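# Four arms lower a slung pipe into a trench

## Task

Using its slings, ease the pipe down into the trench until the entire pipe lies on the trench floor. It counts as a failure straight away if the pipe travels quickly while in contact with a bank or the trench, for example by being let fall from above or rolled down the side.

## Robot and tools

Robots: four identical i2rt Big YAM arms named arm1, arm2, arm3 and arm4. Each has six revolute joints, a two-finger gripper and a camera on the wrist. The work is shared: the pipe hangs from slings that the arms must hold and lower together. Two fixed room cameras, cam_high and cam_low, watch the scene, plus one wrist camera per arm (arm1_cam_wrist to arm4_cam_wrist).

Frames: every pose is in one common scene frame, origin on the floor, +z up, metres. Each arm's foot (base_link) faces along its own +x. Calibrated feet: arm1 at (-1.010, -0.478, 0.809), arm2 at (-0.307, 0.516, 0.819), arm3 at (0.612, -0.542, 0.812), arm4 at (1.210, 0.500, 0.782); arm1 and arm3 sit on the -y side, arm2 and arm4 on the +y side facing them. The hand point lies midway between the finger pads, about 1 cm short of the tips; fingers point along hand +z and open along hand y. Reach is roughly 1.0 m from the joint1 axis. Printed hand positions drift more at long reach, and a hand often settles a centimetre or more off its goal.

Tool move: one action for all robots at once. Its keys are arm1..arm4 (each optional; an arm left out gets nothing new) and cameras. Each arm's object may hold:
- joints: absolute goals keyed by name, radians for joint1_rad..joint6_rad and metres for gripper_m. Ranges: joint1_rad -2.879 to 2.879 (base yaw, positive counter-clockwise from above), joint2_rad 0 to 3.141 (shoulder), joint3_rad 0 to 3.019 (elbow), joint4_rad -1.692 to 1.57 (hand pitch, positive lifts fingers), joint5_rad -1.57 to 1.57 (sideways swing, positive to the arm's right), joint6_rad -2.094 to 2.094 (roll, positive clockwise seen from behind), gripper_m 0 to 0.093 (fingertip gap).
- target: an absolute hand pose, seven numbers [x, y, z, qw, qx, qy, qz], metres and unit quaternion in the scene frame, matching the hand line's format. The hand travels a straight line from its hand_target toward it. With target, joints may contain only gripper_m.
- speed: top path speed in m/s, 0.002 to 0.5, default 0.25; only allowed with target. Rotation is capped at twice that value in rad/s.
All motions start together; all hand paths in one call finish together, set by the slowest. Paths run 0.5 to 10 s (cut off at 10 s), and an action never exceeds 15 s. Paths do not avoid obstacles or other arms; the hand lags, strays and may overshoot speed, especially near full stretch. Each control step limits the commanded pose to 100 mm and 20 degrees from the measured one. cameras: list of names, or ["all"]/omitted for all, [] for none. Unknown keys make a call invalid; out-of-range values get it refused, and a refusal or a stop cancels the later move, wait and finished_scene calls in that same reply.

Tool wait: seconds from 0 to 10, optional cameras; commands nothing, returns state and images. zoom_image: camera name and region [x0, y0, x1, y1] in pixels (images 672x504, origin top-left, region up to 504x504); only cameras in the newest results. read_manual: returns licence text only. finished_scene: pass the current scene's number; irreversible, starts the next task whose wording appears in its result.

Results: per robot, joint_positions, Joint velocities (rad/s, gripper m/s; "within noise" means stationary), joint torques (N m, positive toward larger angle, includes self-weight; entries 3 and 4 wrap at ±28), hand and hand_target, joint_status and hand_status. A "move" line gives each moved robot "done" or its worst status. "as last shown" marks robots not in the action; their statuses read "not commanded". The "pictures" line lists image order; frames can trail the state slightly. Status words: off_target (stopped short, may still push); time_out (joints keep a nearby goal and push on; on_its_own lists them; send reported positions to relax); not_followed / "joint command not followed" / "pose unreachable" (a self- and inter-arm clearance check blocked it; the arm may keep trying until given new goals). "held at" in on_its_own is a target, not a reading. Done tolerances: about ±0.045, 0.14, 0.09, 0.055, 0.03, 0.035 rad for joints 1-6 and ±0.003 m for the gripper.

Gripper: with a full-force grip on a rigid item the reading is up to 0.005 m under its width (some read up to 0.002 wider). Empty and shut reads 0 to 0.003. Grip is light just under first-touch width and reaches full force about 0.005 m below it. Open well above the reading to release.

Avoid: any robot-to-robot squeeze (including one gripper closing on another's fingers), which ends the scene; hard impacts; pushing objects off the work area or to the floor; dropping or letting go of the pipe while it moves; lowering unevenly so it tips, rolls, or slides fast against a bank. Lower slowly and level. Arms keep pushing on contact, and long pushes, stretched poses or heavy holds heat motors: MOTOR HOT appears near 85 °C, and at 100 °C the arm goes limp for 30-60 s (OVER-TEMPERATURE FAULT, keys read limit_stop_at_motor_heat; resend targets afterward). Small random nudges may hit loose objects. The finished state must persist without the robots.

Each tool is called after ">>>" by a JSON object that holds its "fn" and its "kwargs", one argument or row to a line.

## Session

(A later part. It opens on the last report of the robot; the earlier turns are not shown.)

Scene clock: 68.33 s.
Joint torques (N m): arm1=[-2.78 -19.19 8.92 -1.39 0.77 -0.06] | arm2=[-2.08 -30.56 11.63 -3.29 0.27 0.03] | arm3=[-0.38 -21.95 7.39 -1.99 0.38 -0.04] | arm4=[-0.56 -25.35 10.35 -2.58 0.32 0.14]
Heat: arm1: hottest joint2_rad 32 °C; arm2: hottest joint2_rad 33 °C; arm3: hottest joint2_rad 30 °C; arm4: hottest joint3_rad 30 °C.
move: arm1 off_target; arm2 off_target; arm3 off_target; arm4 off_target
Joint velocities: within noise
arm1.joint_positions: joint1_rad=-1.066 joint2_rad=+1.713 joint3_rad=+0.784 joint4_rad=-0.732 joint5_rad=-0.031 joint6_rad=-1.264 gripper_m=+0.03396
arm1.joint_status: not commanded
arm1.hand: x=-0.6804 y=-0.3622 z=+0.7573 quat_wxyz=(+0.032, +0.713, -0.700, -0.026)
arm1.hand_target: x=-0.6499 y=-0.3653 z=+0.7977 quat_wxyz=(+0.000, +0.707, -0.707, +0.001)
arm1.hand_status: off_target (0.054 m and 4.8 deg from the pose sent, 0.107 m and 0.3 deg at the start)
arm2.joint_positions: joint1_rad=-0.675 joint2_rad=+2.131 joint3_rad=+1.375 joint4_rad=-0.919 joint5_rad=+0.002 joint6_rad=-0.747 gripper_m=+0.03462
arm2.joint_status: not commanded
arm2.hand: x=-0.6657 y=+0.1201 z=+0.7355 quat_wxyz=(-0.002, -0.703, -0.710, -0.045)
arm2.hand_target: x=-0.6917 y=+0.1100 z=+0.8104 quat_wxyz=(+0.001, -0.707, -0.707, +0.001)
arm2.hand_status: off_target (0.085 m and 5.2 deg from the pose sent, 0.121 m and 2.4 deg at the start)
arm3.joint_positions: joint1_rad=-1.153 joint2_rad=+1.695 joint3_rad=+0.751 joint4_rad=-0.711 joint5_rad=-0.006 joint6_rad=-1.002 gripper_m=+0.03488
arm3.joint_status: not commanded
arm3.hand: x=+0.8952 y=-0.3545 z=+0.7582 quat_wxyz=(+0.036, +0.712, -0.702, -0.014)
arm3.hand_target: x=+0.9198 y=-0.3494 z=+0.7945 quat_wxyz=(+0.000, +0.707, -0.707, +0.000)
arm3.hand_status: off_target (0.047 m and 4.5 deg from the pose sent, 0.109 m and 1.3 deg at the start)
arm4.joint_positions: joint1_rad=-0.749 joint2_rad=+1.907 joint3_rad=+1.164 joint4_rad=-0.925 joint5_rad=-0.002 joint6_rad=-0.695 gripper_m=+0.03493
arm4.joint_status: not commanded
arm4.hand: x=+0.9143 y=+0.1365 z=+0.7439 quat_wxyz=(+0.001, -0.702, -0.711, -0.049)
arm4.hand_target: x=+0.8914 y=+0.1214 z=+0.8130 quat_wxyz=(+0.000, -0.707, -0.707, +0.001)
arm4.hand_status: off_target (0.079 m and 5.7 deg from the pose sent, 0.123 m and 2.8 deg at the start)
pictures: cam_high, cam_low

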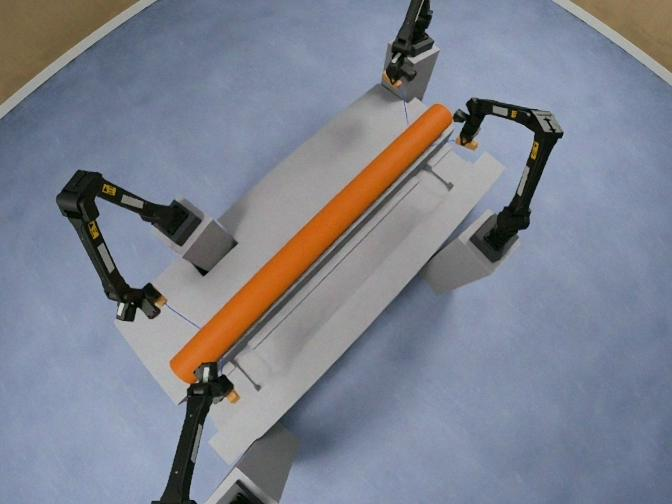

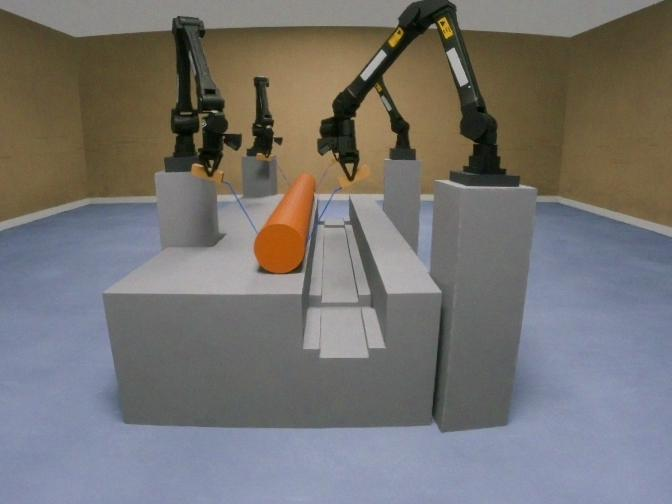

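>>> {"fn": "move", "kwargs": {
  "arm1": {"target": [-0.642, -0.360, 0.855, 0, 0.7071, -0.7071, 0], "speed": 0.04},
  "arm2": {"target": [-0.688, 0.117, 0.858, 0, -0.7071, -0.7071, 0], "speed": 0.04},
  "arm3": {"target": [0.925, -0.342, 0.850, 0, 0.7071, -0.7071, 0], "speed": 0.04},
  "arm4": {"target": [0.896, 0.131, 0.855, 0, -0.7071, -0.7071, 0], "speed": 0.04},
  "cameras": ["cam_low", "cam_high"]
}}

>>> {"fn": "zoom_image", "kwargs": {
  "camera": "cam_low",
  "region": [170, 120, 420, 320]
}}

Scene clock: 73.80 s.
Joint torques (N m): arm1=[-2.55 -19.49 11.28 -1.43 0.76 -0.06] | arm2=[-2.14 -30.56 11.88 -3.28 0.29 0.02] | arm3=[-0.21 -21.48 9.39 -2.17 0.39 -0.05] | arm4=[-0.79 -24.82 10.74 -2.67 0.32 0.1]
Heat: arm1: hottest joint2_rad 32 °C; arm2: hottest joint2_rad 33 °C; arm3: hottest joint2_rad 31 °C; arm4: hottest joint3_rad 31 °C.
move: arm1 off_target; arm2 off_target; arm3 off_target; arm4 off_target
Joint velocities: within noise
arm1.joint_positions: joint1_rad=-1.061 joint2_rad=+1.623 joint3_rad=+0.841 joint4_rad=-0.896 joint5_rad=-0.031 joint6_rad=-1.257 gripper_m=+0.03396
arm1.joint_status: not commanded
arm1.hand: x=-0.6769 y=-0.3585 z=+0.8041 quat_wxyz=(+0.039, +0.712, -0.701, -0.030)
arm1.hand_target: x=-0.6446 y=-0.3604 z=+0.8527 quat_wxyz=(+0.000, +0.707, -0.707, +0.001)
arm1.hand_status: off_target (0.062 m and 5.7 deg from the pose sent, 0.105 m and 4.8 deg at the start)
arm2.joint_positions: joint1_rad=-0.675 joint2_rad=+2.056 joint3_rad=+1.375 joint4_rad=-0.995 joint5_rad=+0.002 joint6_rad=-0.746 gripper_m=+0.03462
arm2.joint_status: not commanded
arm2.hand: x=-0.6634 y=+0.1233 z=+0.7759 quat_wxyz=(-0.002, -0.703, -0.710, -0.045)
arm2.hand_target: x=-0.6857 y=+0.1187 z=+0.8528 quat_wxyz=(+0.001, -0.707, -0.707, +0.001)
arm2.hand_status: off_target (0.086 m and 5.2 deg from the pose sent, 0.124 m and 5.2 deg at the start)
arm3.joint_positions: joint1_rad=-1.142 joint2_rad=+1.605 joint3_rad=+0.807 joint4_rad=-0.873 joint5_rad=-0.006 joint6_rad=-0.989 gripper_m=+0.03488
arm3.joint_status: not commanded
arm3.hand: x=+0.8975 y=-0.3489 z=+0.8033 quat_wxyz=(+0.044, +0.711, -0.702, -0.015)
arm3.hand_target: x=+0.9233 y=-0.3427 z=+0.8473 quat_wxyz=(+0.000, +0.707, -0.707, +0.001)
arm3.hand_status: off_target (0.055 m and 5.4 deg from the pose sent, 0.097 m and 4.5 deg at the start)
arm4.joint_positions: joint1_rad=-0.749 joint2_rad=+1.828 joint3_rad=+1.164 joint4_rad=-1.002 joint5_rad=-0.002 joint6_rad=-0.695 gripper_m=+0.03493
arm4.joint_status: not commanded
arm4.hand: x=+0.9185 y=+0.1420 z=+0.7809 quat_wxyz=(+0.001, -0.702, -0.711, -0.048)
arm4.hand_target: x=+0.8983 y=+0.1332 z=+0.8503 quat_wxyz=(+0.000, -0.707, -0.707, +0.001)
arm4.hand_status: off_target (0.078 m and 5.6 deg from the pose sent, 0.113 m and 5.7 deg at the start)
pictures: cam_high, cam_low

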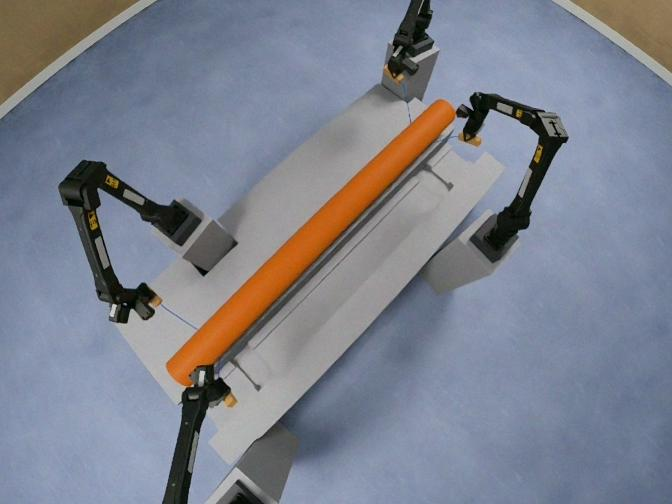

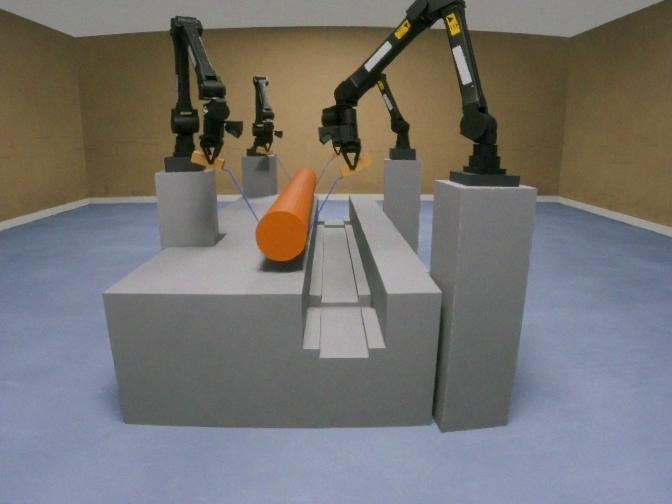

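Scaled by 2.016.

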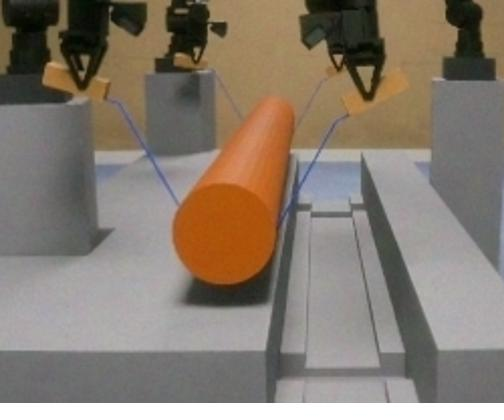

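>>> {"fn": "move", "kwargs": {
  "arm1": {"target": [-0.649, -0.090, 0.872, 0, 0.7071, -0.7071, 0], "speed": 0.07},
  "arm2": {"target": [-0.692, 0.325, 0.854, 0, -0.7071, -0.7071, 0], "speed": 0.07},
  "arm3": {"target": [0.920, -0.090, 0.872, 0, 0.7071, -0.7071, 0], "speed": 0.07},
  "arm4": {"target": [0.891, 0.315, 0.850, 0, -0.7071, -0.7071, 0], "speed": 0.07},
  "cameras": ["cam_low", "cam_high"]
}}

>>> {"fn": "zoom_image", "kwargs": {
  "camera": "cam_low",
  "region": [230, 140, 430, 340]
}}

Scene clock: 86.23 s.
Joint torques (N m): arm1=[-1.96 -23.06 12.98 -1.46 0.32 0.01] | arm2=[-3.49 -22.3 9.47 -1.4 0.37 -0.07] | arm3=[0.26 -29.57 11.54 -2.06 0.12 0] | arm4=[-1.79 -18.02 8.14 -0.76 0.33 -0.13]
Heat: arm1: hottest joint3_rad 34 °C; arm2: hottest joint2_rad 34 °C; arm3: hottest joint2_rad 32 °C; arm4: hottest joint3_rad 33 °C.
move: arm1 off_target; arm2 off_target; arm3 off_target; arm4 off_target
Joint velocities: within noise
arm1.joint_positions: joint1_rad=-0.556 joint2_rad=+1.893 joint3_rad=+1.287 joint4_rad=-1.052 joint5_rad=-0.024 joint6_rad=-0.755 gripper_m=+0.03396
arm1.joint_status: not commanded
arm1.hand: x=-0.6790 y=-0.1056 z=+0.8156 quat_wxyz=(+0.042, +0.713, -0.700, -0.002)
arm1.hand_target: x=-0.6515 y=-0.0925 z=+0.8713 quat_wxyz=(-0.001, +0.707, -0.707, +0.000)
arm1.hand_status: off_target (0.066 m and 5.0 deg from the pose sent, 0.278 m and 5.7 deg at the start)
arm2.joint_positions: joint1_rad=-1.003 joint2_rad=+1.758 joint3_rad=+1.002 joint4_rad=-0.922 joint5_rad=+0.005 joint6_rad=-1.079 gripper_m=+0.03462
arm2.joint_status: not commanded
arm2.hand: x=-0.6667 y=+0.3177 z=+0.8072 quat_wxyz=(-0.018, -0.701, -0.712, -0.045)
arm2.hand_target: x=-0.6903 y=+0.3253 z=+0.8514 quat_wxyz=(+0.001, -0.707, -0.707, -0.001)
arm2.hand_status: off_target (0.054 m and 5.7 deg from the pose sent, 0.218 m and 5.2 deg at the start)
arm3.joint_positions: joint1_rad=-0.749 joint2_rad=+1.966 joint3_rad=+1.357 joint4_rad=-1.076 joint5_rad=-0.004 joint6_rad=-0.594 gripper_m=+0.03489
arm3.joint_status: not commanded
arm3.hand: x=+0.8961 y=-0.1118 z=+0.8083 quat_wxyz=(+0.051, +0.710, -0.702, +0.007)
arm3.hand_target: x=+0.9178 y=-0.0930 z=+0.8709 quat_wxyz=(-0.001, +0.707, -0.707, +0.000)
arm3.hand_status: off_target (0.071 m and 6.0 deg from the pose sent, 0.269 m and 5.4 deg at the start)
arm4.joint_positions: joint1_rad=-1.074 joint2_rad=+1.539 joint3_rad=+0.861 joint4_rad=-0.989 joint5_rad=-0.001 joint6_rad=-1.013 gripper_m=+0.03493
arm4.joint_status: not commanded
arm4.hand: x=+0.9120 y=+0.3125 z=+0.8081 quat_wxyz=(-0.014, -0.705, -0.708, -0.047)
arm4.hand_target: x=+0.8924 y=+0.3152 z=+0.8475 quat_wxyz=(+0.001, -0.707, -0.707, -0.001)
arm4.hand_status: off_target (0.047 m and 5.7 deg from the pose sent, 0.188 m and 5.5 deg at the start)
pictures: cam_high, cam_low

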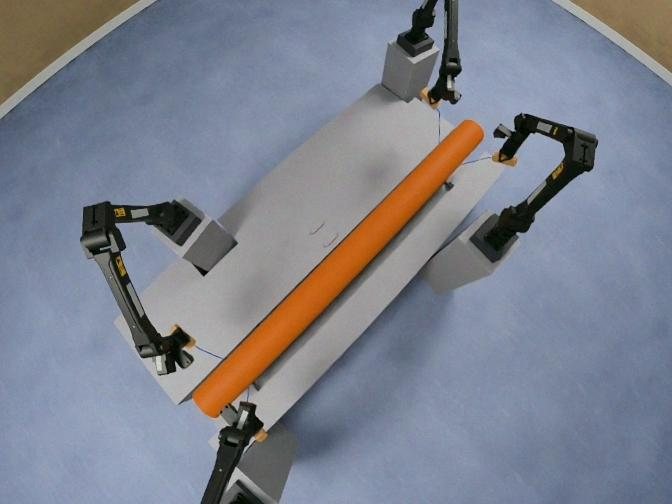

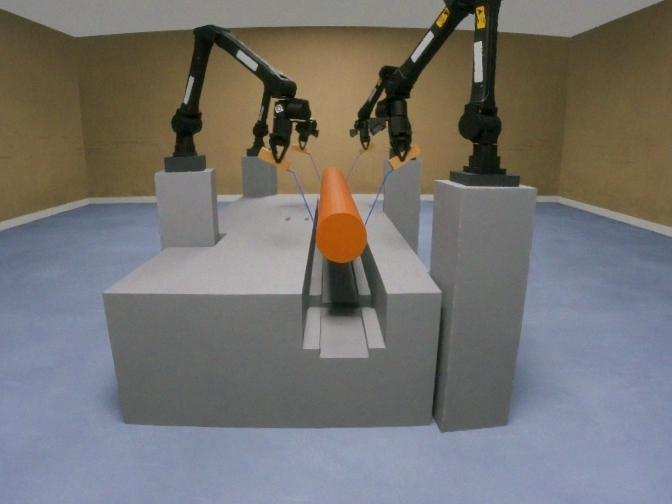

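Scaled by 2.520.

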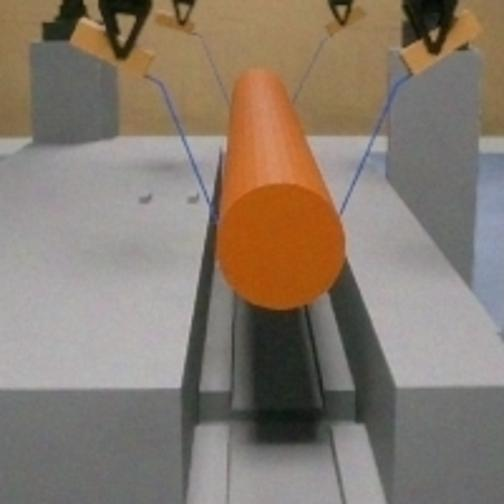

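>>> {"fn": "move", "kwargs": {
  "arm1": {"target": [-0.649, -0.084, 0.665, 0, 0.7071, -0.7071, 0], "speed": 0.07},
  "arm2": {"target": [-0.692, 0.331, 0.655, 0, -0.7071, -0.7071, 0], "speed": 0.07},
  "arm3": {"target": [0.920, -0.083, 0.668, 0, 0.7071, -0.7071, 0], "speed": 0.07},
  "arm4": {"target": [0.891, 0.321, 0.655, 0, -0.7071, -0.7071, 0], "speed": 0.07},
  "cameras": ["cam_low", "cam_high"]
}}

>>> {"fn": "zoom_image", "kwargs": {
  "camera": "cam_low",
  "region": [230, 180, 430, 380]
}}

Scene clock: 94.40 s.
Joint torques (N m): arm1=[-2.37 -25.41 6.39 -0.29 0.32 0.01] | arm2=[-3.78 -21.36 4.96 -1.1 0.28 -0.06] | arm3=[0.56 -30.56 6.09 -0.88 0.11 0.02] | arm4=[-2.02 -17.49 3 -0.29 0.32 -0.08]
Heat: arm1: hottest joint3_rad 35 °C; arm2: hottest joint2_rad 35 °C; arm3: hottest joint2_rad 34 °C; arm4: hottest joint3_rad 33 °C.
move: arm1 off_target; arm2 off_target; arm3 off_target; arm4 off_target
Joint velocities: within noise
arm1.joint_positions: joint1_rad=-0.544 joint2_rad=+2.245 joint3_rad=+1.269 joint4_rad=-0.650 joint5_rad=-0.024 joint6_rad=-0.744 gripper_m=+0.03396
arm1.joint_status: not commanded
arm1.hand: x=-0.6724 y=-0.0934 z=+0.6320 quat_wxyz=(+0.027, +0.714, -0.699, -0.003)
arm1.hand_target: x=-0.6495 y=-0.0847 z=+0.6643 quat_wxyz=(+0.000, +0.707, -0.707, +0.000)
arm1.hand_status: off_target (0.042 m and 3.3 deg from the pose sent, 0.155 m and 5.0 deg at the start)
arm2.joint_positions: joint1_rad=-1.018 joint2_rad=+2.156 joint3_rad=+0.934 joint4_rad=-0.419 joint5_rad=+0.006 joint6_rad=-1.103 gripper_m=+0.03462
arm2.joint_status: not commanded
arm2.hand: x=-0.6617 y=+0.3250 z=+0.6278 quat_wxyz=(-0.013, -0.698, -0.715, -0.027)
arm2.hand_target: x=-0.6909 y=+0.3314 z=+0.6539 quat_wxyz=(+0.001, -0.707, -0.707, +0.000)
arm2.hand_status: off_target (0.041 m and 3.7 deg from the pose sent, 0.155 m and 5.7 deg at the start)
arm3.joint_positions: joint1_rad=-0.746 joint2_rad=+2.304 joint3_rad=+1.334 joint4_rad=-0.688 joint5_rad=-0.004 joint6_rad=-0.590 gripper_m=+0.03489
arm3.joint_status: not commanded
arm3.hand: x=+0.8980 y=-0.1054 z=+0.6237 quat_wxyz=(+0.038, +0.710, -0.703, +0.005)
arm3.hand_target: x=+0.9192 y=-0.0842 z=+0.6669 quat_wxyz=(+0.000, +0.707, -0.707, +0.000)
arm3.hand_status: off_target (0.054 m and 4.4 deg from the pose sent, 0.145 m and 6.0 deg at the start)
arm4.joint_positions: joint1_rad=-1.089 joint2_rad=+1.960 joint3_rad=+0.748 joint4_rad=-0.409 joint5_rad=-0.002 joint6_rad=-1.037 gripper_m=+0.03493
arm4.joint_status: not commanded
arm4.hand: x=+0.9116 y=+0.3172 z=+0.6330 quat_wxyz=(-0.010, -0.702, -0.712, -0.025)
arm4.hand_target: x=+0.8917 y=+0.3212 z=+0.6536 quat_wxyz=(+0.001, -0.707, -0.707, +0.000)
arm4.hand_status: off_target (0.030 m and 3.2 deg from the pose sent, 0.155 m and 5.7 deg at the start)
pictures: cam_high, cam_low

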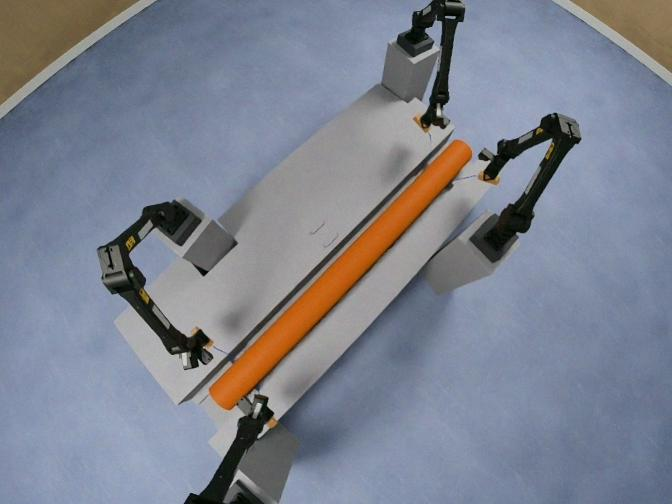

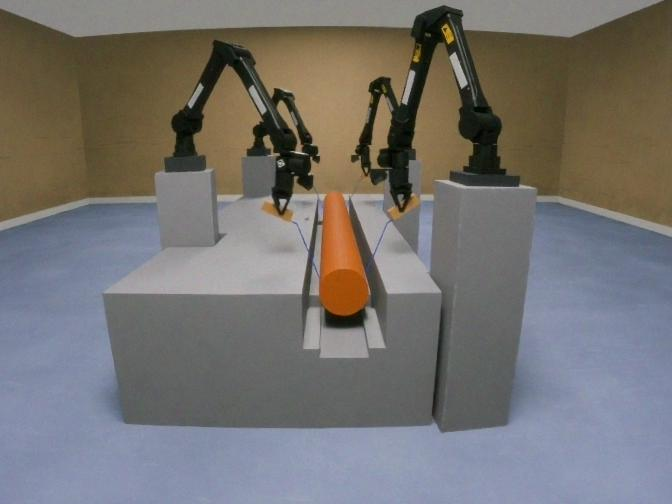

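Scaled by 2.520.

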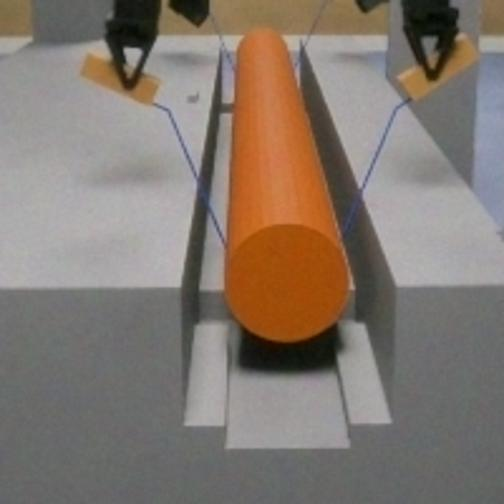

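>>> {"fn": "move", "kwargs": {
  "arm1": {"target": [-0.649, -0.085, 0.605, 0, 0.7071, -0.7071, 0], "speed": 0.05},
  "arm2": {"target": [-0.692, 0.330, 0.597, 0, -0.7071, -0.7071, 0], "speed": 0.05},
  "arm3": {"target": [0.920, -0.084, 0.612, 0, 0.7071, -0.7071, 0], "speed": 0.05},
  "arm4": {"target": [0.891, 0.320, 0.595, 0, -0.7071, -0.7071, 0], "speed": 0.05},
  "cameras": ["cam_low"]
}}

>>> {"fn": "zoom_image", "kwargs": {
  "camera": "cam_low",
  "region": [230, 180, 430, 380]
}}

Scene clock: 99.37 s.
Joint torques (N m): arm1=[-2.02 -23.77 5.79 -0.18 0.39 0.02] | arm2=[-3.78 -20.6 3.37 -1.06 0.63 -0.02] | arm3=[0.26 -30.04 5.52 -0.94 0.12 0] | arm4=[-2.02 -16.21 2.03 -0.2 0.56 -0.04]
Heat: arm1: hottest joint3_rad 35 °C; arm2: hottest joint2_rad 36 °C; arm3: hottest joint2_rad 35 °C; arm4: hottest joint3_rad 33 °C.
move: arm1 off_target; arm2 off_target; arm3 off_target; arm4 off_target
Joint velocities: within noise
arm1.joint_positions: joint1_rad=-0.544 joint2_rad=+2.347 joint3_rad=+1.289 joint4_rad=-0.551 joint5_rad=-0.026 joint6_rad=-0.744 gripper_m=+0.03396
arm1.joint_status: not commanded
arm1.hand: x=-0.6709 y=-0.0922 z=+0.5845 quat_wxyz=(+0.018, +0.715, -0.699, -0.004)
arm1.hand_target: x=-0.6493 y=-0.0855 z=+0.6050 quat_wxyz=(+0.000, +0.707, -0.707, +0.000)
arm1.hand_status: off_target (0.031 m and 2.5 deg from the pose sent, 0.037 m and 3.3 deg at the start)
arm2.joint_positions: joint1_rad=-1.018 joint2_rad=+2.291 joint3_rad=+0.979 joint4_rad=-0.304 joint5_rad=-0.003 joint6_rad=-1.107 gripper_m=+0.03462
arm2.joint_status: not commanded
arm2.hand: x=-0.6686 y=+0.3187 z=+0.5791 quat_wxyz=(-0.013, -0.697, -0.717, -0.014)
arm2.hand_target: x=-0.6913 y=+0.3300 z=+0.5962 quat_wxyz=(+0.000, -0.707, -0.707, +0.000)
arm2.hand_status: off_target (0.032 m and 2.7 deg from the pose sent, 0.043 m and 3.7 deg at the start)
arm3.joint_positions: joint1_rad=-0.744 joint2_rad=+2.402 joint3_rad=+1.356 joint4_rad=-0.594 joint5_rad=-0.004 joint6_rad=-0.589 gripper_m=+0.03489
arm3.joint_status: not commanded
arm3.hand: x=+0.8979 y=-0.1033 z=+0.5768 quat_wxyz=(+0.030, +0.711, -0.703, +0.003)
arm3.hand_target: x=+0.9195 y=-0.0848 z=+0.6114 quat_wxyz=(+0.000, +0.707, -0.707, +0.000)
arm3.hand_status: off_target (0.046 m and 3.5 deg from the pose sent, 0.033 m and 4.4 deg at the start)
arm4.joint_positions: joint1_rad=-1.089 joint2_rad=+2.119 joint3_rad=+0.771 joint4_rad=-0.252 joint5_rad=-0.010 joint6_rad=-1.038 gripper_m=+0.03493
arm4.joint_status: not commanded
arm4.hand: x=+0.9086 y=+0.3136 z=+0.5810 quat_wxyz=(-0.011, -0.702, -0.712, -0.014)
arm4.hand_target: x=+0.8914 y=+0.3200 z=+0.5943 quat_wxyz=(+0.000, -0.707, -0.707, +0.000)
arm4.hand_status: off_target (0.023 m and 2.2 deg from the pose sent, 0.043 m and 3.1 deg at the start)

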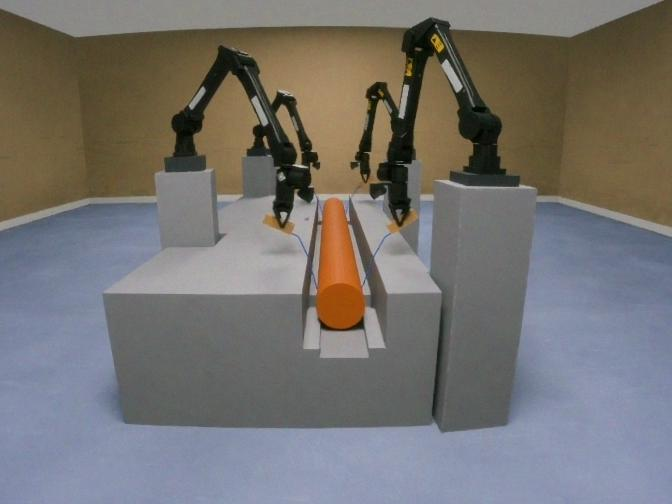

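Scaled by 2.520.

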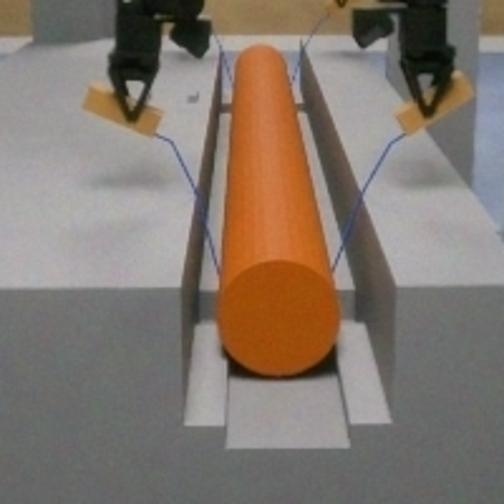

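>>> {"fn": "move", "kwargs": {
  "arm1": {"target": [-0.649, -0.083, 0.594, 0, 0.7071, -0.7071, 0], "speed": 0.03},
  "arm2": {"target": [-0.692, 0.334, 0.584, 0, -0.7071, -0.7071, 0], "speed": 0.03},
  "arm3": {"target": [0.920, -0.074, 0.602, 0, 0.7071, -0.7071, 0], "speed": 0.03},
  "arm4": {"target": [0.891, 0.333, 0.586, 0, -0.7071, -0.7071, 0], "speed": 0.03},
  "cameras": ["cam_low"]
}}

>>> {"fn": "zoom_image", "kwargs": {
  "camera": "cam_low",
  "region": [230, 180, 430, 380]
}}

Scene clock: 104.40 s.
Joint torques (N m): arm1=[-2.26 -23.24 5.72 -0.12 0.43 0.04] | arm2=[-4.78 -20.07 3.02 -0.87 0.66 -0.03] | arm3=[0.44 -29.68 5.94 -1.05 0.1 0.05] | arm4=[-2.73 -16.15 1.06 -0.13 0.79 -0.03]
Heat: arm1: hottest joint2_rad 35 °C; arm2: hottest joint2_rad 36 °C; arm3: hottest joint2_rad 36 °C; arm4: hottest joint3_rad 32 °C.
move: arm1 off_target; arm2 off_target; arm3 off_target; arm4 off_target
Joint velocities: within noise
arm1.joint_positions: joint1_rad=-0.538 joint2_rad=+2.374 joint3_rad=+1.303 joint4_rad=-0.535 joint5_rad=-0.027 joint6_rad=-0.744 gripper_m=+0.03396
arm1.joint_status: not commanded
arm1.hand: x=-0.6712 y=-0.0883 z=+0.5738 quat_wxyz=(+0.016, +0.716, -0.697, -0.004)
arm1.hand_target: x=-0.6493 y=-0.0835 z=+0.5939 quat_wxyz=(+0.000, +0.707, -0.707, +0.000)
arm1.hand_status: off_target (0.031 m and 2.5 deg from the pose sent, 0.026 m and 2.5 deg at the start)
arm2.joint_positions: joint1_rad=-1.020 joint2_rad=+2.316 joint3_rad=+0.987 joint4_rad=-0.278 joint5_rad=-0.004 joint6_rad=-1.117 gripper_m=+0.03462
arm2.joint_status: not commanded
arm2.hand: x=-0.6702 y=+0.3184 z=+0.5694 quat_wxyz=(-0.013, -0.695, -0.719, -0.010)
arm2.hand_target: x=-0.6910 y=+0.3341 z=+0.5833 quat_wxyz=(+0.000, -0.707, -0.707, +0.000)
arm2.hand_status: off_target (0.031 m and 2.7 deg from the pose sent, 0.028 m and 2.7 deg at the start)
arm3.joint_positions: joint1_rad=-0.737 joint2_rad=+2.431 joint3_rad=+1.386 joint4_rad=-0.593 joint5_rad=-0.004 joint6_rad=-0.584 gripper_m=+0.03489
arm3.joint_status: not commanded
arm3.hand: x=+0.8985 y=-0.0960 z=+0.5673 quat_wxyz=(+0.029, +0.711, -0.702, +0.003)
arm3.hand_target: x=+0.9196 y=-0.0748 z=+0.6017 quat_wxyz=(+0.000, +0.707, -0.707, +0.000)
arm3.hand_status: off_target (0.046 m and 3.4 deg from the pose sent, 0.045 m and 3.5 deg at the start)
arm4.joint_positions: joint1_rad=-1.108 joint2_rad=+2.140 joint3_rad=+0.771 joint4_rad=-0.216 joint5_rad=-0.016 joint6_rad=-1.070 gripper_m=+0.03493
arm4.joint_status: not commanded
arm4.hand: x=+0.9041 y=+0.3175 z=+0.5740 quat_wxyz=(-0.012, -0.697, -0.717, -0.005)
arm4.hand_target: x=+0.8917 y=+0.3326 z=+0.5851 quat_wxyz=(+0.000, -0.707, -0.707, +0.000)
arm4.hand_status: off_target (0.024 m and 2.2 deg from the pose sent, 0.027 m and 2.2 deg at the start)

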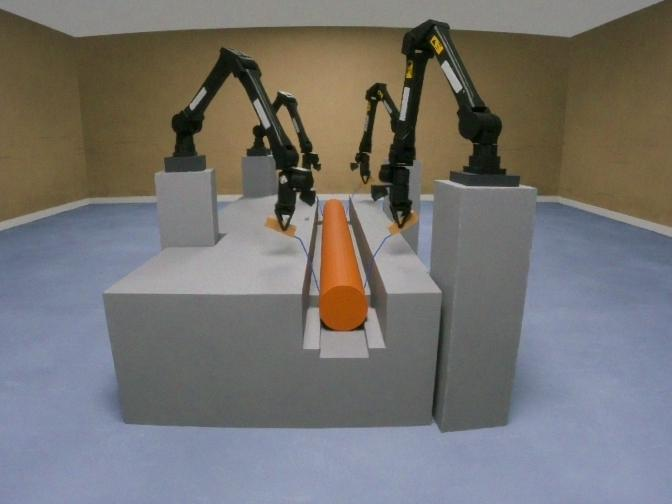

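Scaled by 2.520.

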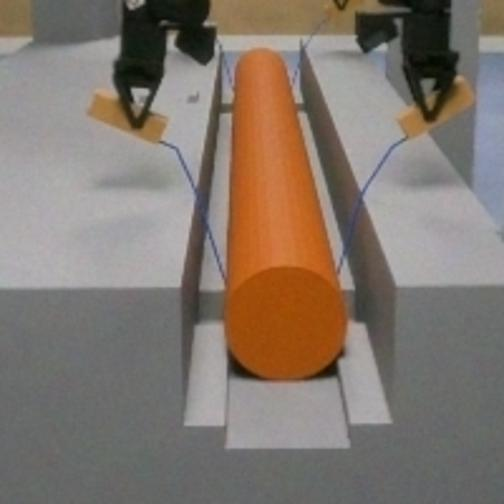

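>>> {"fn": "move", "kwargs": {
  "arm1": {"target": [-0.649, -0.083, 0.560, 0, 0.7071, -0.7071, 0], "speed": 0.025},
  "arm2": {"target": [-0.692, 0.330, 0.553, 0, -0.7071, -0.7071, 0], "speed": 0.025},
  "arm3": {"target": [0.920, -0.076, 0.566, 0, 0.7071, -0.7071, 0], "speed": 0.025},
  "arm4": {"target": [0.891, 0.329, 0.556, 0, -0.7071, -0.7071, 0], "speed": 0.025},
  "cameras": ["cam_low"]
}}

>>> {"fn": "zoom_image", "kwargs": {
  "camera": "cam_low",
  "region": [230, 180, 430, 380]
}}

Scene clock: 109.43 s.
Joint torques (N m): arm1=[-2.43 -19.96 6 0.42 0.28 0.08] | arm2=[-2.84 -17.61 3.66 -0.35 0.47 0.08] | arm3=[0.21 -24.82 6.35 0.23 0.01 0.02] | arm4=[-0.73 -13.04 2.43 0.57 0.24 0.07]
Heat: arm1: hottest joint2_rad 35 °C; arm2: hottest joint2_rad 36 °C; arm3: hottest joint2_rad 36 °C; arm4: hottest joint3_rad 32 °C.
move: arm1 off_target; arm2 off_target; arm3 off_target; arm4 off_target
Joint velocities: within noise
arm1.joint_positions: joint1_rad=-0.538 joint2_rad=+2.408 joint3_rad=+1.325 joint4_rad=-0.508 joint5_rad=-0.025 joint6_rad=-0.744 gripper_m=+0.03396
arm1.joint_status: not commanded
arm1.hand: x=-0.6667 y=-0.0838 z=+0.5602 quat_wxyz=(+0.009, +0.717, -0.697, -0.004)
arm1.hand_target: x=-0.6493 y=-0.0833 z=+0.5603 quat_wxyz=(+0.000, +0.707, -0.707, +0.000)
arm1.hand_status: off_target (0.018 m and 1.9 deg from the pose sent, 0.027 m and 2.5 deg at the start)
arm2.joint_positions: joint1_rad=-1.032 joint2_rad=+2.370 joint3_rad=+1.014 joint4_rad=-0.244 joint5_rad=+0.000 joint6_rad=-1.117 gripper_m=+0.03462
arm2.joint_status: not commanded
arm2.hand: x=-0.6759 y=+0.3212 z=+0.5502 quat_wxyz=(-0.010, -0.698, -0.716, -0.007)
arm2.hand_target: x=-0.6915 y=+0.3301 z=+0.5531 quat_wxyz=(+0.000, -0.707, -0.707, +0.000)
arm2.hand_status: off_target (0.019 m and 2.0 deg from the pose sent, 0.030 m and 2.7 deg at the start)
arm3.joint_positions: joint1_rad=-0.737 joint2_rad=+2.449 joint3_rad=+1.404 joint4_rad=-0.571 joint5_rad=-0.002 joint6_rad=-0.584 gripper_m=+0.03489
arm3.joint_status: not commanded
arm3.hand: x=+0.9038 y=-0.0883 z=+0.5612 quat_wxyz=(+0.018, +0.711, -0.703, +0.001)
arm3.hand_target: x=+0.9199 y=-0.0765 z=+0.5666 quat_wxyz=(+0.000, +0.707, -0.707, +0.000)
arm3.hand_status: off_target (0.021 m and 2.1 deg from the pose sent, 0.029 m and 3.4 deg at the start)
arm4.joint_positions: joint1_rad=-1.129 joint2_rad=+2.196 joint3_rad=+0.777 joint4_rad=-0.174 joint5_rad=-0.002 joint6_rad=-1.071 gripper_m=+0.03493
arm4.joint_status: not commanded
arm4.hand: x=+0.9041 y=+0.3290 z=+0.5554 quat_wxyz=(-0.006, -0.705, -0.710, -0.011)
arm4.hand_target: x=+0.8911 y=+0.3291 z=+0.5563 quat_wxyz=(+0.000, -0.707, -0.707, +0.000)
arm4.hand_status: off_target (0.013 m and 1.5 deg from the pose sent, 0.025 m and 2.2 deg at the start)

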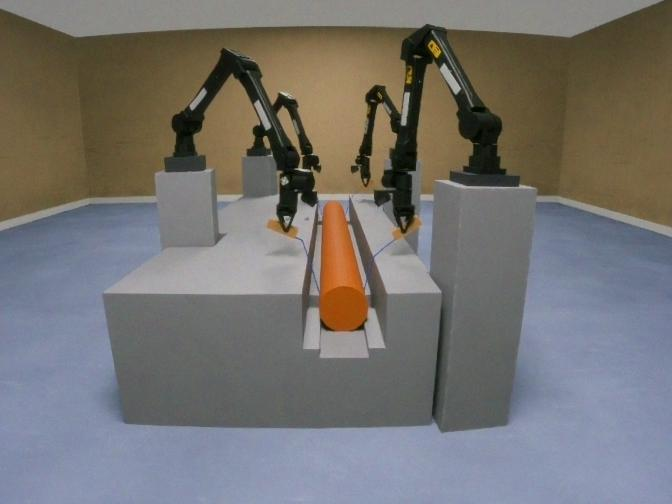

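Scaled by 2.520.

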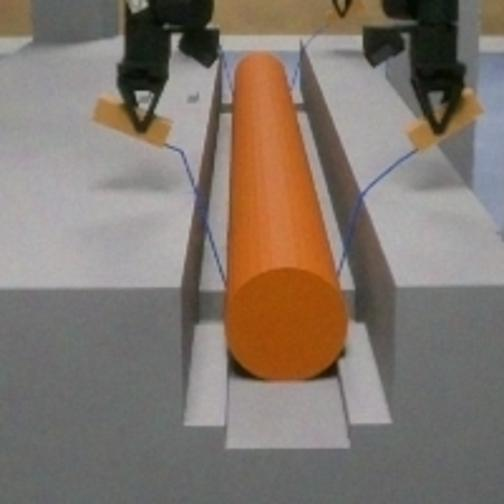

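>>> {"fn": "move", "kwargs": {
  "arm1": {"target": [-0.652, -0.095, 0.515, 0, 0.7071, -0.7071, 0], "speed": 0.04},
  "arm2": {"target": [-0.692, 0.308, 0.513, 0, -0.7071, -0.7071, 0], "speed": 0.04},
  "arm3": {"target": [0.917, -0.095, 0.517, 0, 0.7071, -0.7071, 0], "speed": 0.04},
  "arm4": {"target": [0.891, 0.305, 0.513, 0, -0.7071, -0.7071, 0], "speed": 0.04},
  "cameras": ["cam_low"]
}}

>>> {"fn": "zoom_image", "kwargs": {
  "camera": "cam_low",
  "region": [230, 180, 430, 380]
}}

Scene clock: 115.53 s.
Joint torques (N m): arm1=[-1.55 -18.96 5.74 0.91 0.05 -0.02] | arm2=[0.32 -17.55 4.01 0.05 -0.11 0.21] | arm3=[0.44 -23.77 5.09 0.39 -0.02 -0.07] | arm4=[1.03 -13.86 1.83 0.66 0.09 0.32]
Heat: arm1: hottest joint2_rad 35 °C; arm2: hottest joint2_rad 36 °C; arm3: hottest joint2_rad 35 °C; arm4: hottest joint3_rad 31 °C.
move: arm1 off_target; arm2 off_target; arm3 off_target; arm4 off_target
Joint velocities: within noise
arm1.joint_positions: joint1_rad=-0.561 joint2_rad=+2.479 joint3_rad=+1.334 joint4_rad=-0.437 joint5_rad=-0.019 joint6_rad=-0.744 gripper_m=+0.03396
arm1.joint_status: not commanded
arm1.hand: x=-0.6604 y=-0.0967 z=+0.5261 quat_wxyz=(+0.005, +0.709, -0.705, -0.001)
arm1.hand_target: x=-0.6523 y=-0.0955 z=+0.5153 quat_wxyz=(+0.000, +0.707, -0.707, +0.000)
arm1.hand_status: off_target (0.014 m and 0.6 deg from the pose sent, 0.049 m and 1.9 deg at the start)
arm2.joint_positions: joint1_rad=-1.030 joint2_rad=+2.475 joint3_rad=+1.087 joint4_rad=-0.221 joint5_rad=+0.013 joint6_rad=-1.086 gripper_m=+0.03462
arm2.joint_status: not commanded
arm2.hand: x=-0.6823 y=+0.3190 z=+0.5133 quat_wxyz=(-0.005, -0.709, -0.705, -0.014)
arm2.hand_target: x=-0.6917 y=+0.3081 z=+0.5133 quat_wxyz=(+0.000, -0.707, -0.707, +0.000)
arm2.hand_status: off_target (0.015 m and 1.7 deg from the pose sent, 0.043 m and 2.0 deg at the start)
arm3.joint_positions: joint1_rad=-0.754 joint2_rad=+2.528 joint3_rad=+1.404 joint4_rad=-0.475 joint5_rad=-0.001 joint6_rad=-0.591 gripper_m=+0.03489
arm3.joint_status: not commanded
arm3.hand: x=+0.9068 y=-0.0999 z=+0.5200 quat_wxyz=(+0.009, +0.708, -0.706, +0.000)
arm3.hand_target: x=+0.9169 y=-0.0953 z=+0.5172 quat_wxyz=(+0.000, +0.707, -0.707, +0.000)
arm3.hand_status: off_target (0.012 m and 1.1 deg from the pose sent, 0.047 m and 2.1 deg at the start)
arm4.joint_positions: joint1_rad=-1.098 joint2_rad=+2.332 joint3_rad=+0.857 joint4_rad=-0.119 joint5_rad=+0.002 joint6_rad=-1.036 gripper_m=+0.03493
arm4.joint_status: not commanded
arm4.hand: x=+0.8990 y=+0.3137 z=+0.5129 quat_wxyz=(-0.004, -0.706, -0.708, -0.012)
arm4.hand_target: x=+0.8910 y=+0.3050 z=+0.5133 quat_wxyz=(+0.000, -0.707, -0.707, +0.000)
arm4.hand_status: off_target (0.012 m and 1.5 deg from the pose sent, 0.050 m and 1.5 deg at the start)

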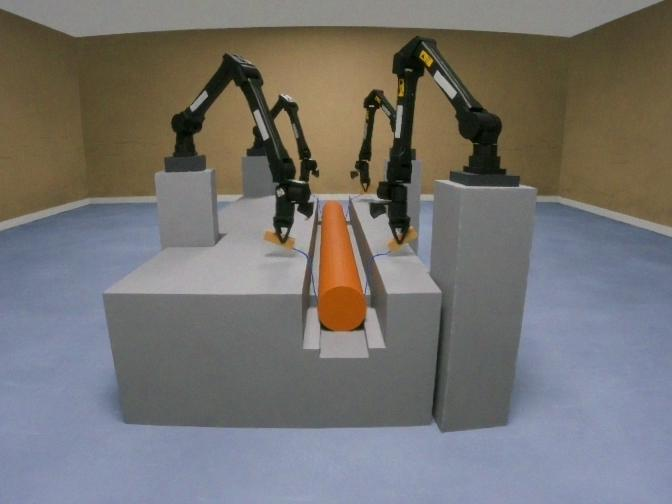

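Scaled by 2.520.

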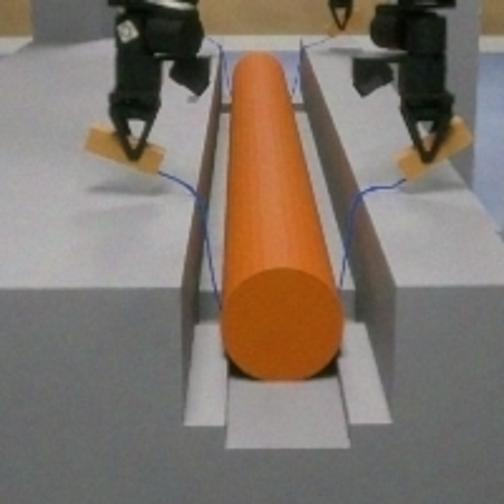

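>>> {"fn": "move", "kwargs": {
  "arm1": {"target": [-0.656, -0.118, 0.470, 0, 0.7071, -0.7071, 0], "speed": 0.06},
  "arm2": {"target": [-0.691, 0.279, 0.476, 0, -0.7071, -0.7071, 0], "speed": 0.06},
  "arm3": {"target": [0.914, -0.122, 0.470, 0, 0.7071, -0.7071, 0], "speed": 0.06},
  "arm4": {"target": [0.894, 0.279, 0.476, 0, -0.7071, -0.7071, 0], "speed": 0.06},
  "cameras": []
}}

>>> {"fn": "move", "kwargs": {
  "arm1": {"target": [-0.657, -0.119, 0.435, 0, 0.7071, -0.7071, 0], "speed": 0.05},
  "arm2": {"target": [-0.691, 0.281, 0.457, 0, -0.7071, -0.7071, 0], "speed": 0.05},
  "arm3": {"target": [0.914, -0.123, 0.437, 0, 0.7071, -0.7071, 0], "speed": 0.05},
  "arm4": {"target": [0.894, 0.281, 0.457, 0, -0.7071, -0.7071, 0], "speed": 0.05},
  "cameras": ["cam_low", "cam_high"]
}}

>>> {"fn": "zoom_image", "kwargs": {
  "camera": "cam_low",
  "region": [230, 180, 430, 380]
}}

Scene clock: 121.43 s.
Joint torques (N m): arm1=[-1.61 -16.67 4.7 1.39 0.11 -0.09] | arm2=[2.67 -13.1 7.68 0.36 -0.49 0.43] | arm3=[-0.03 -20.72 3.62 1.13 0.03 0.08] | arm4=[2.9 -11.05 3.69 1.44 -0.63 0.3]
Heat: arm1: hottest joint2_rad 35 °C; arm2: hottest joint2_rad 36 °C; arm3: hottest joint2_rad 36 °C; arm4: hottest joint3_rad 31 °C.
move: arm1 off_target; arm2 off_target; arm3 off_target; arm4 off_target
Joint velocities: within noise
arm1.joint_positions: joint1_rad=-0.582 joint2_rad=+2.550 joint3_rad=+1.334 joint4_rad=-0.355 joint5_rad=-0.020 joint6_rad=-0.768 gripper_m=+0.03396
arm1.joint_status: not commanded
arm1.hand: x=-0.6588 y=-0.1118 z=+0.4917 quat_wxyz=(-0.001, +0.710, -0.704, -0.002)
arm1.hand_target: x=-0.6569 y=-0.1186 z=+0.4710 quat_wxyz=(+0.000, +0.707, -0.707, +0.000)
arm1.hand_status: off_target (0.023 m and 0.5 deg from the pose sent, 0.060 m and 0.6 deg at the start)
arm2.joint_positions: joint1_rad=-1.002 joint2_rad=+2.522 joint3_rad=+1.131 joint4_rad=-0.218 joint5_rad=+0.020 joint6_rad=-1.047 gripper_m=+0.03462
arm2.joint_status: not commanded
arm2.hand: x=-0.6839 y=+0.3056 z=+0.4972 quat_wxyz=(-0.001, -0.712, -0.702, -0.014)
arm2.hand_target: x=-0.6894 y=+0.2801 z=+0.4784 quat_wxyz=(-0.001, -0.707, -0.707, +0.000)
arm2.hand_status: off_target (0.035 m and 1.9 deg from the pose sent, 0.055 m and 1.7 deg at the start)
arm3.joint_positions: joint1_rad=-0.773 joint2_rad=+2.580 joint3_rad=+1.398 joint4_rad=-0.386 joint5_rad=-0.002 joint6_rad=-0.627 gripper_m=+0.03489
arm3.joint_status: not commanded
arm3.hand: x=+0.9125 y=-0.1092 z=+0.4924 quat_wxyz=(-0.006, +0.714, -0.700, -0.003)
arm3.hand_target: x=+0.9131 y=-0.1226 z=+0.4711 quat_wxyz=(+0.000, +0.707, -0.707, +0.000)
arm3.hand_status: off_target (0.026 m and 1.3 deg from the pose sent, 0.055 m and 1.0 deg at the start)
arm4.joint_positions: joint1_rad=-1.065 joint2_rad=+2.403 joint3_rad=+0.908 joint4_rad=-0.111 joint5_rad=+0.021 joint6_rad=-0.975 gripper_m=+0.03493
arm4.joint_status: not commanded
arm4.hand: x=+0.8993 y=+0.3035 z=+0.4898 quat_wxyz=(+0.004, -0.715, -0.699, -0.020)
arm4.hand_target: x=+0.8948 y=+0.2796 z=+0.4777 quat_wxyz=(-0.001, -0.707, -0.707, +0.000)
arm4.hand_status: off_target (0.029 m and 2.7 deg from the pose sent, 0.051 m and 1.5 deg at the start)

Scene clock: 122.67 s.
Joint torques (N m): arm1=[-0.38 -13.98 6.49 1.91 -0.01 0.04] | arm2=[2.26 -15.44 5.26 0.72 -0.5 0.27] | arm3=[0.62 -17.85 5.74 1.25 0.07 0.09] | arm4=[2.49 -11.34 3.32 1.4 -0.36 0.25]
Heat: arm1: hottest joint2_rad 35 °C; arm2: hottest joint2_rad 36 °C; arm3: hottest joint2_rad 36 °C; arm4: hottest joint3_rad 31 °C.
move: arm1 off_target; arm2 off_target; arm3 off_target; arm4 off_target
Joint velocities: within noise
arm1.joint_positions: joint1_rad=-0.592 joint2_rad=+2.592 joint3_rad=+1.348 joint4_rad=-0.338 joint5_rad=-0.018 joint6_rad=-0.777 gripper_m=+0.03396
arm1.joint_status: not commanded
arm1.hand: x=-0.6592 y=-0.1200 z=+0.4734 quat_wxyz=(+0.004, +0.710, -0.705, -0.001)
arm1.hand_target: x=-0.6591 y=-0.1210 z=+0.4382 quat_wxyz=(+0.000, +0.707, -0.707, +0.000)
arm1.hand_status: off_target (0.038 m and 0.6 deg from the pose sent, 0.057 m and 0.5 deg at the start)
arm2.joint_positions: joint1_rad=-1.001 joint2_rad=+2.595 joint3_rad=+1.189 joint4_rad=-0.208 joint5_rad=+0.021 joint6_rad=-1.039 gripper_m=+0.03462
arm2.joint_status: not commanded
arm2.hand: x=-0.6872 y=+0.3032 z=+0.4704 quat_wxyz=(-0.001, -0.715, -0.699, -0.017)
arm2.hand_target: x=-0.6902 y=+0.2815 z=+0.4584 quat_wxyz=(+0.000, -0.707, -0.707, +0.000)
arm2.hand_status: off_target (0.026 m and 2.4 deg from the pose sent, 0.048 m and 1.9 deg at the start)
arm3.joint_positions: joint1_rad=-0.783 joint2_rad=+2.628 joint3_rad=+1.412 joint4_rad=-0.358 joint5_rad=-0.002 joint6_rad=-0.631 gripper_m=+0.03489
arm3.joint_status: not commanded
arm3.hand: x=+0.9126 y=-0.1177 z=+0.4704 quat_wxyz=(-0.003, +0.712, -0.702, -0.003)
arm3.hand_target: x=+0.9126 y=-0.1246 z=+0.4392 quat_wxyz=(+0.000, +0.707, -0.707, +0.000)
arm3.hand_status: off_target (0.034 m and 0.9 deg from the pose sent, 0.057 m and 1.4 deg at the start)
arm4.joint_positions: joint1_rad=-1.062 joint2_rad=+2.458 joint3_rad=+0.936 joint4_rad=-0.081 joint5_rad=+0.014 joint6_rad=-0.974 gripper_m=+0.03493
arm4.joint_status: not commanded
arm4.hand: x=+0.8995 y=+0.3008 z=+0.4710 quat_wxyz=(+0.001, -0.715, -0.699, -0.018)
arm4.hand_target: x=+0.8947 y=+0.2815 z=+0.4584 quat_wxyz=(+0.000, -0.707, -0.707, +0.000)
arm4.hand_status: off_target (0.025 m and 2.4 deg from the pose sent, 0.040 m and 2.7 deg at the start)
pictures: cam_high, cam_low

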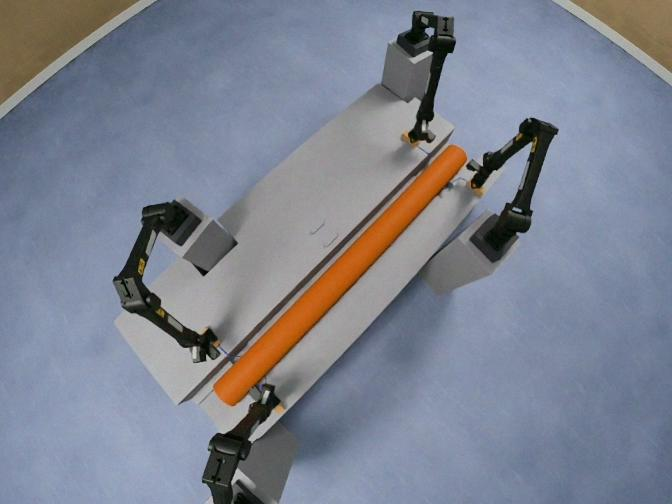

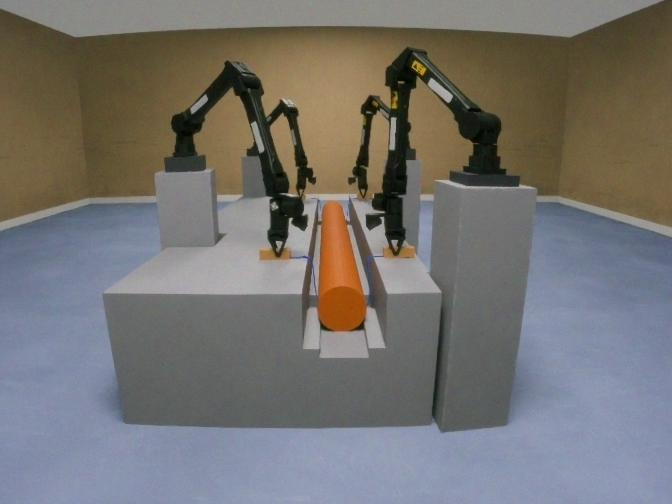

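Scaled by 2.520.

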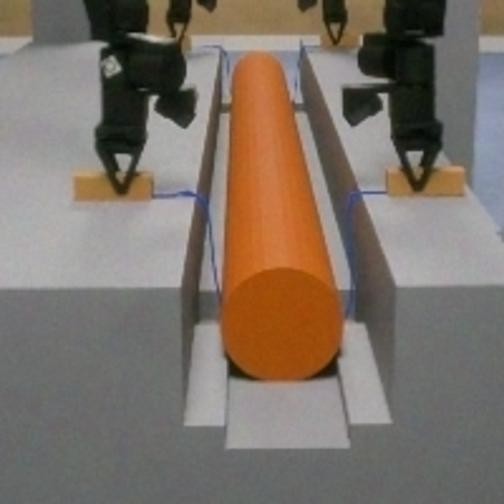

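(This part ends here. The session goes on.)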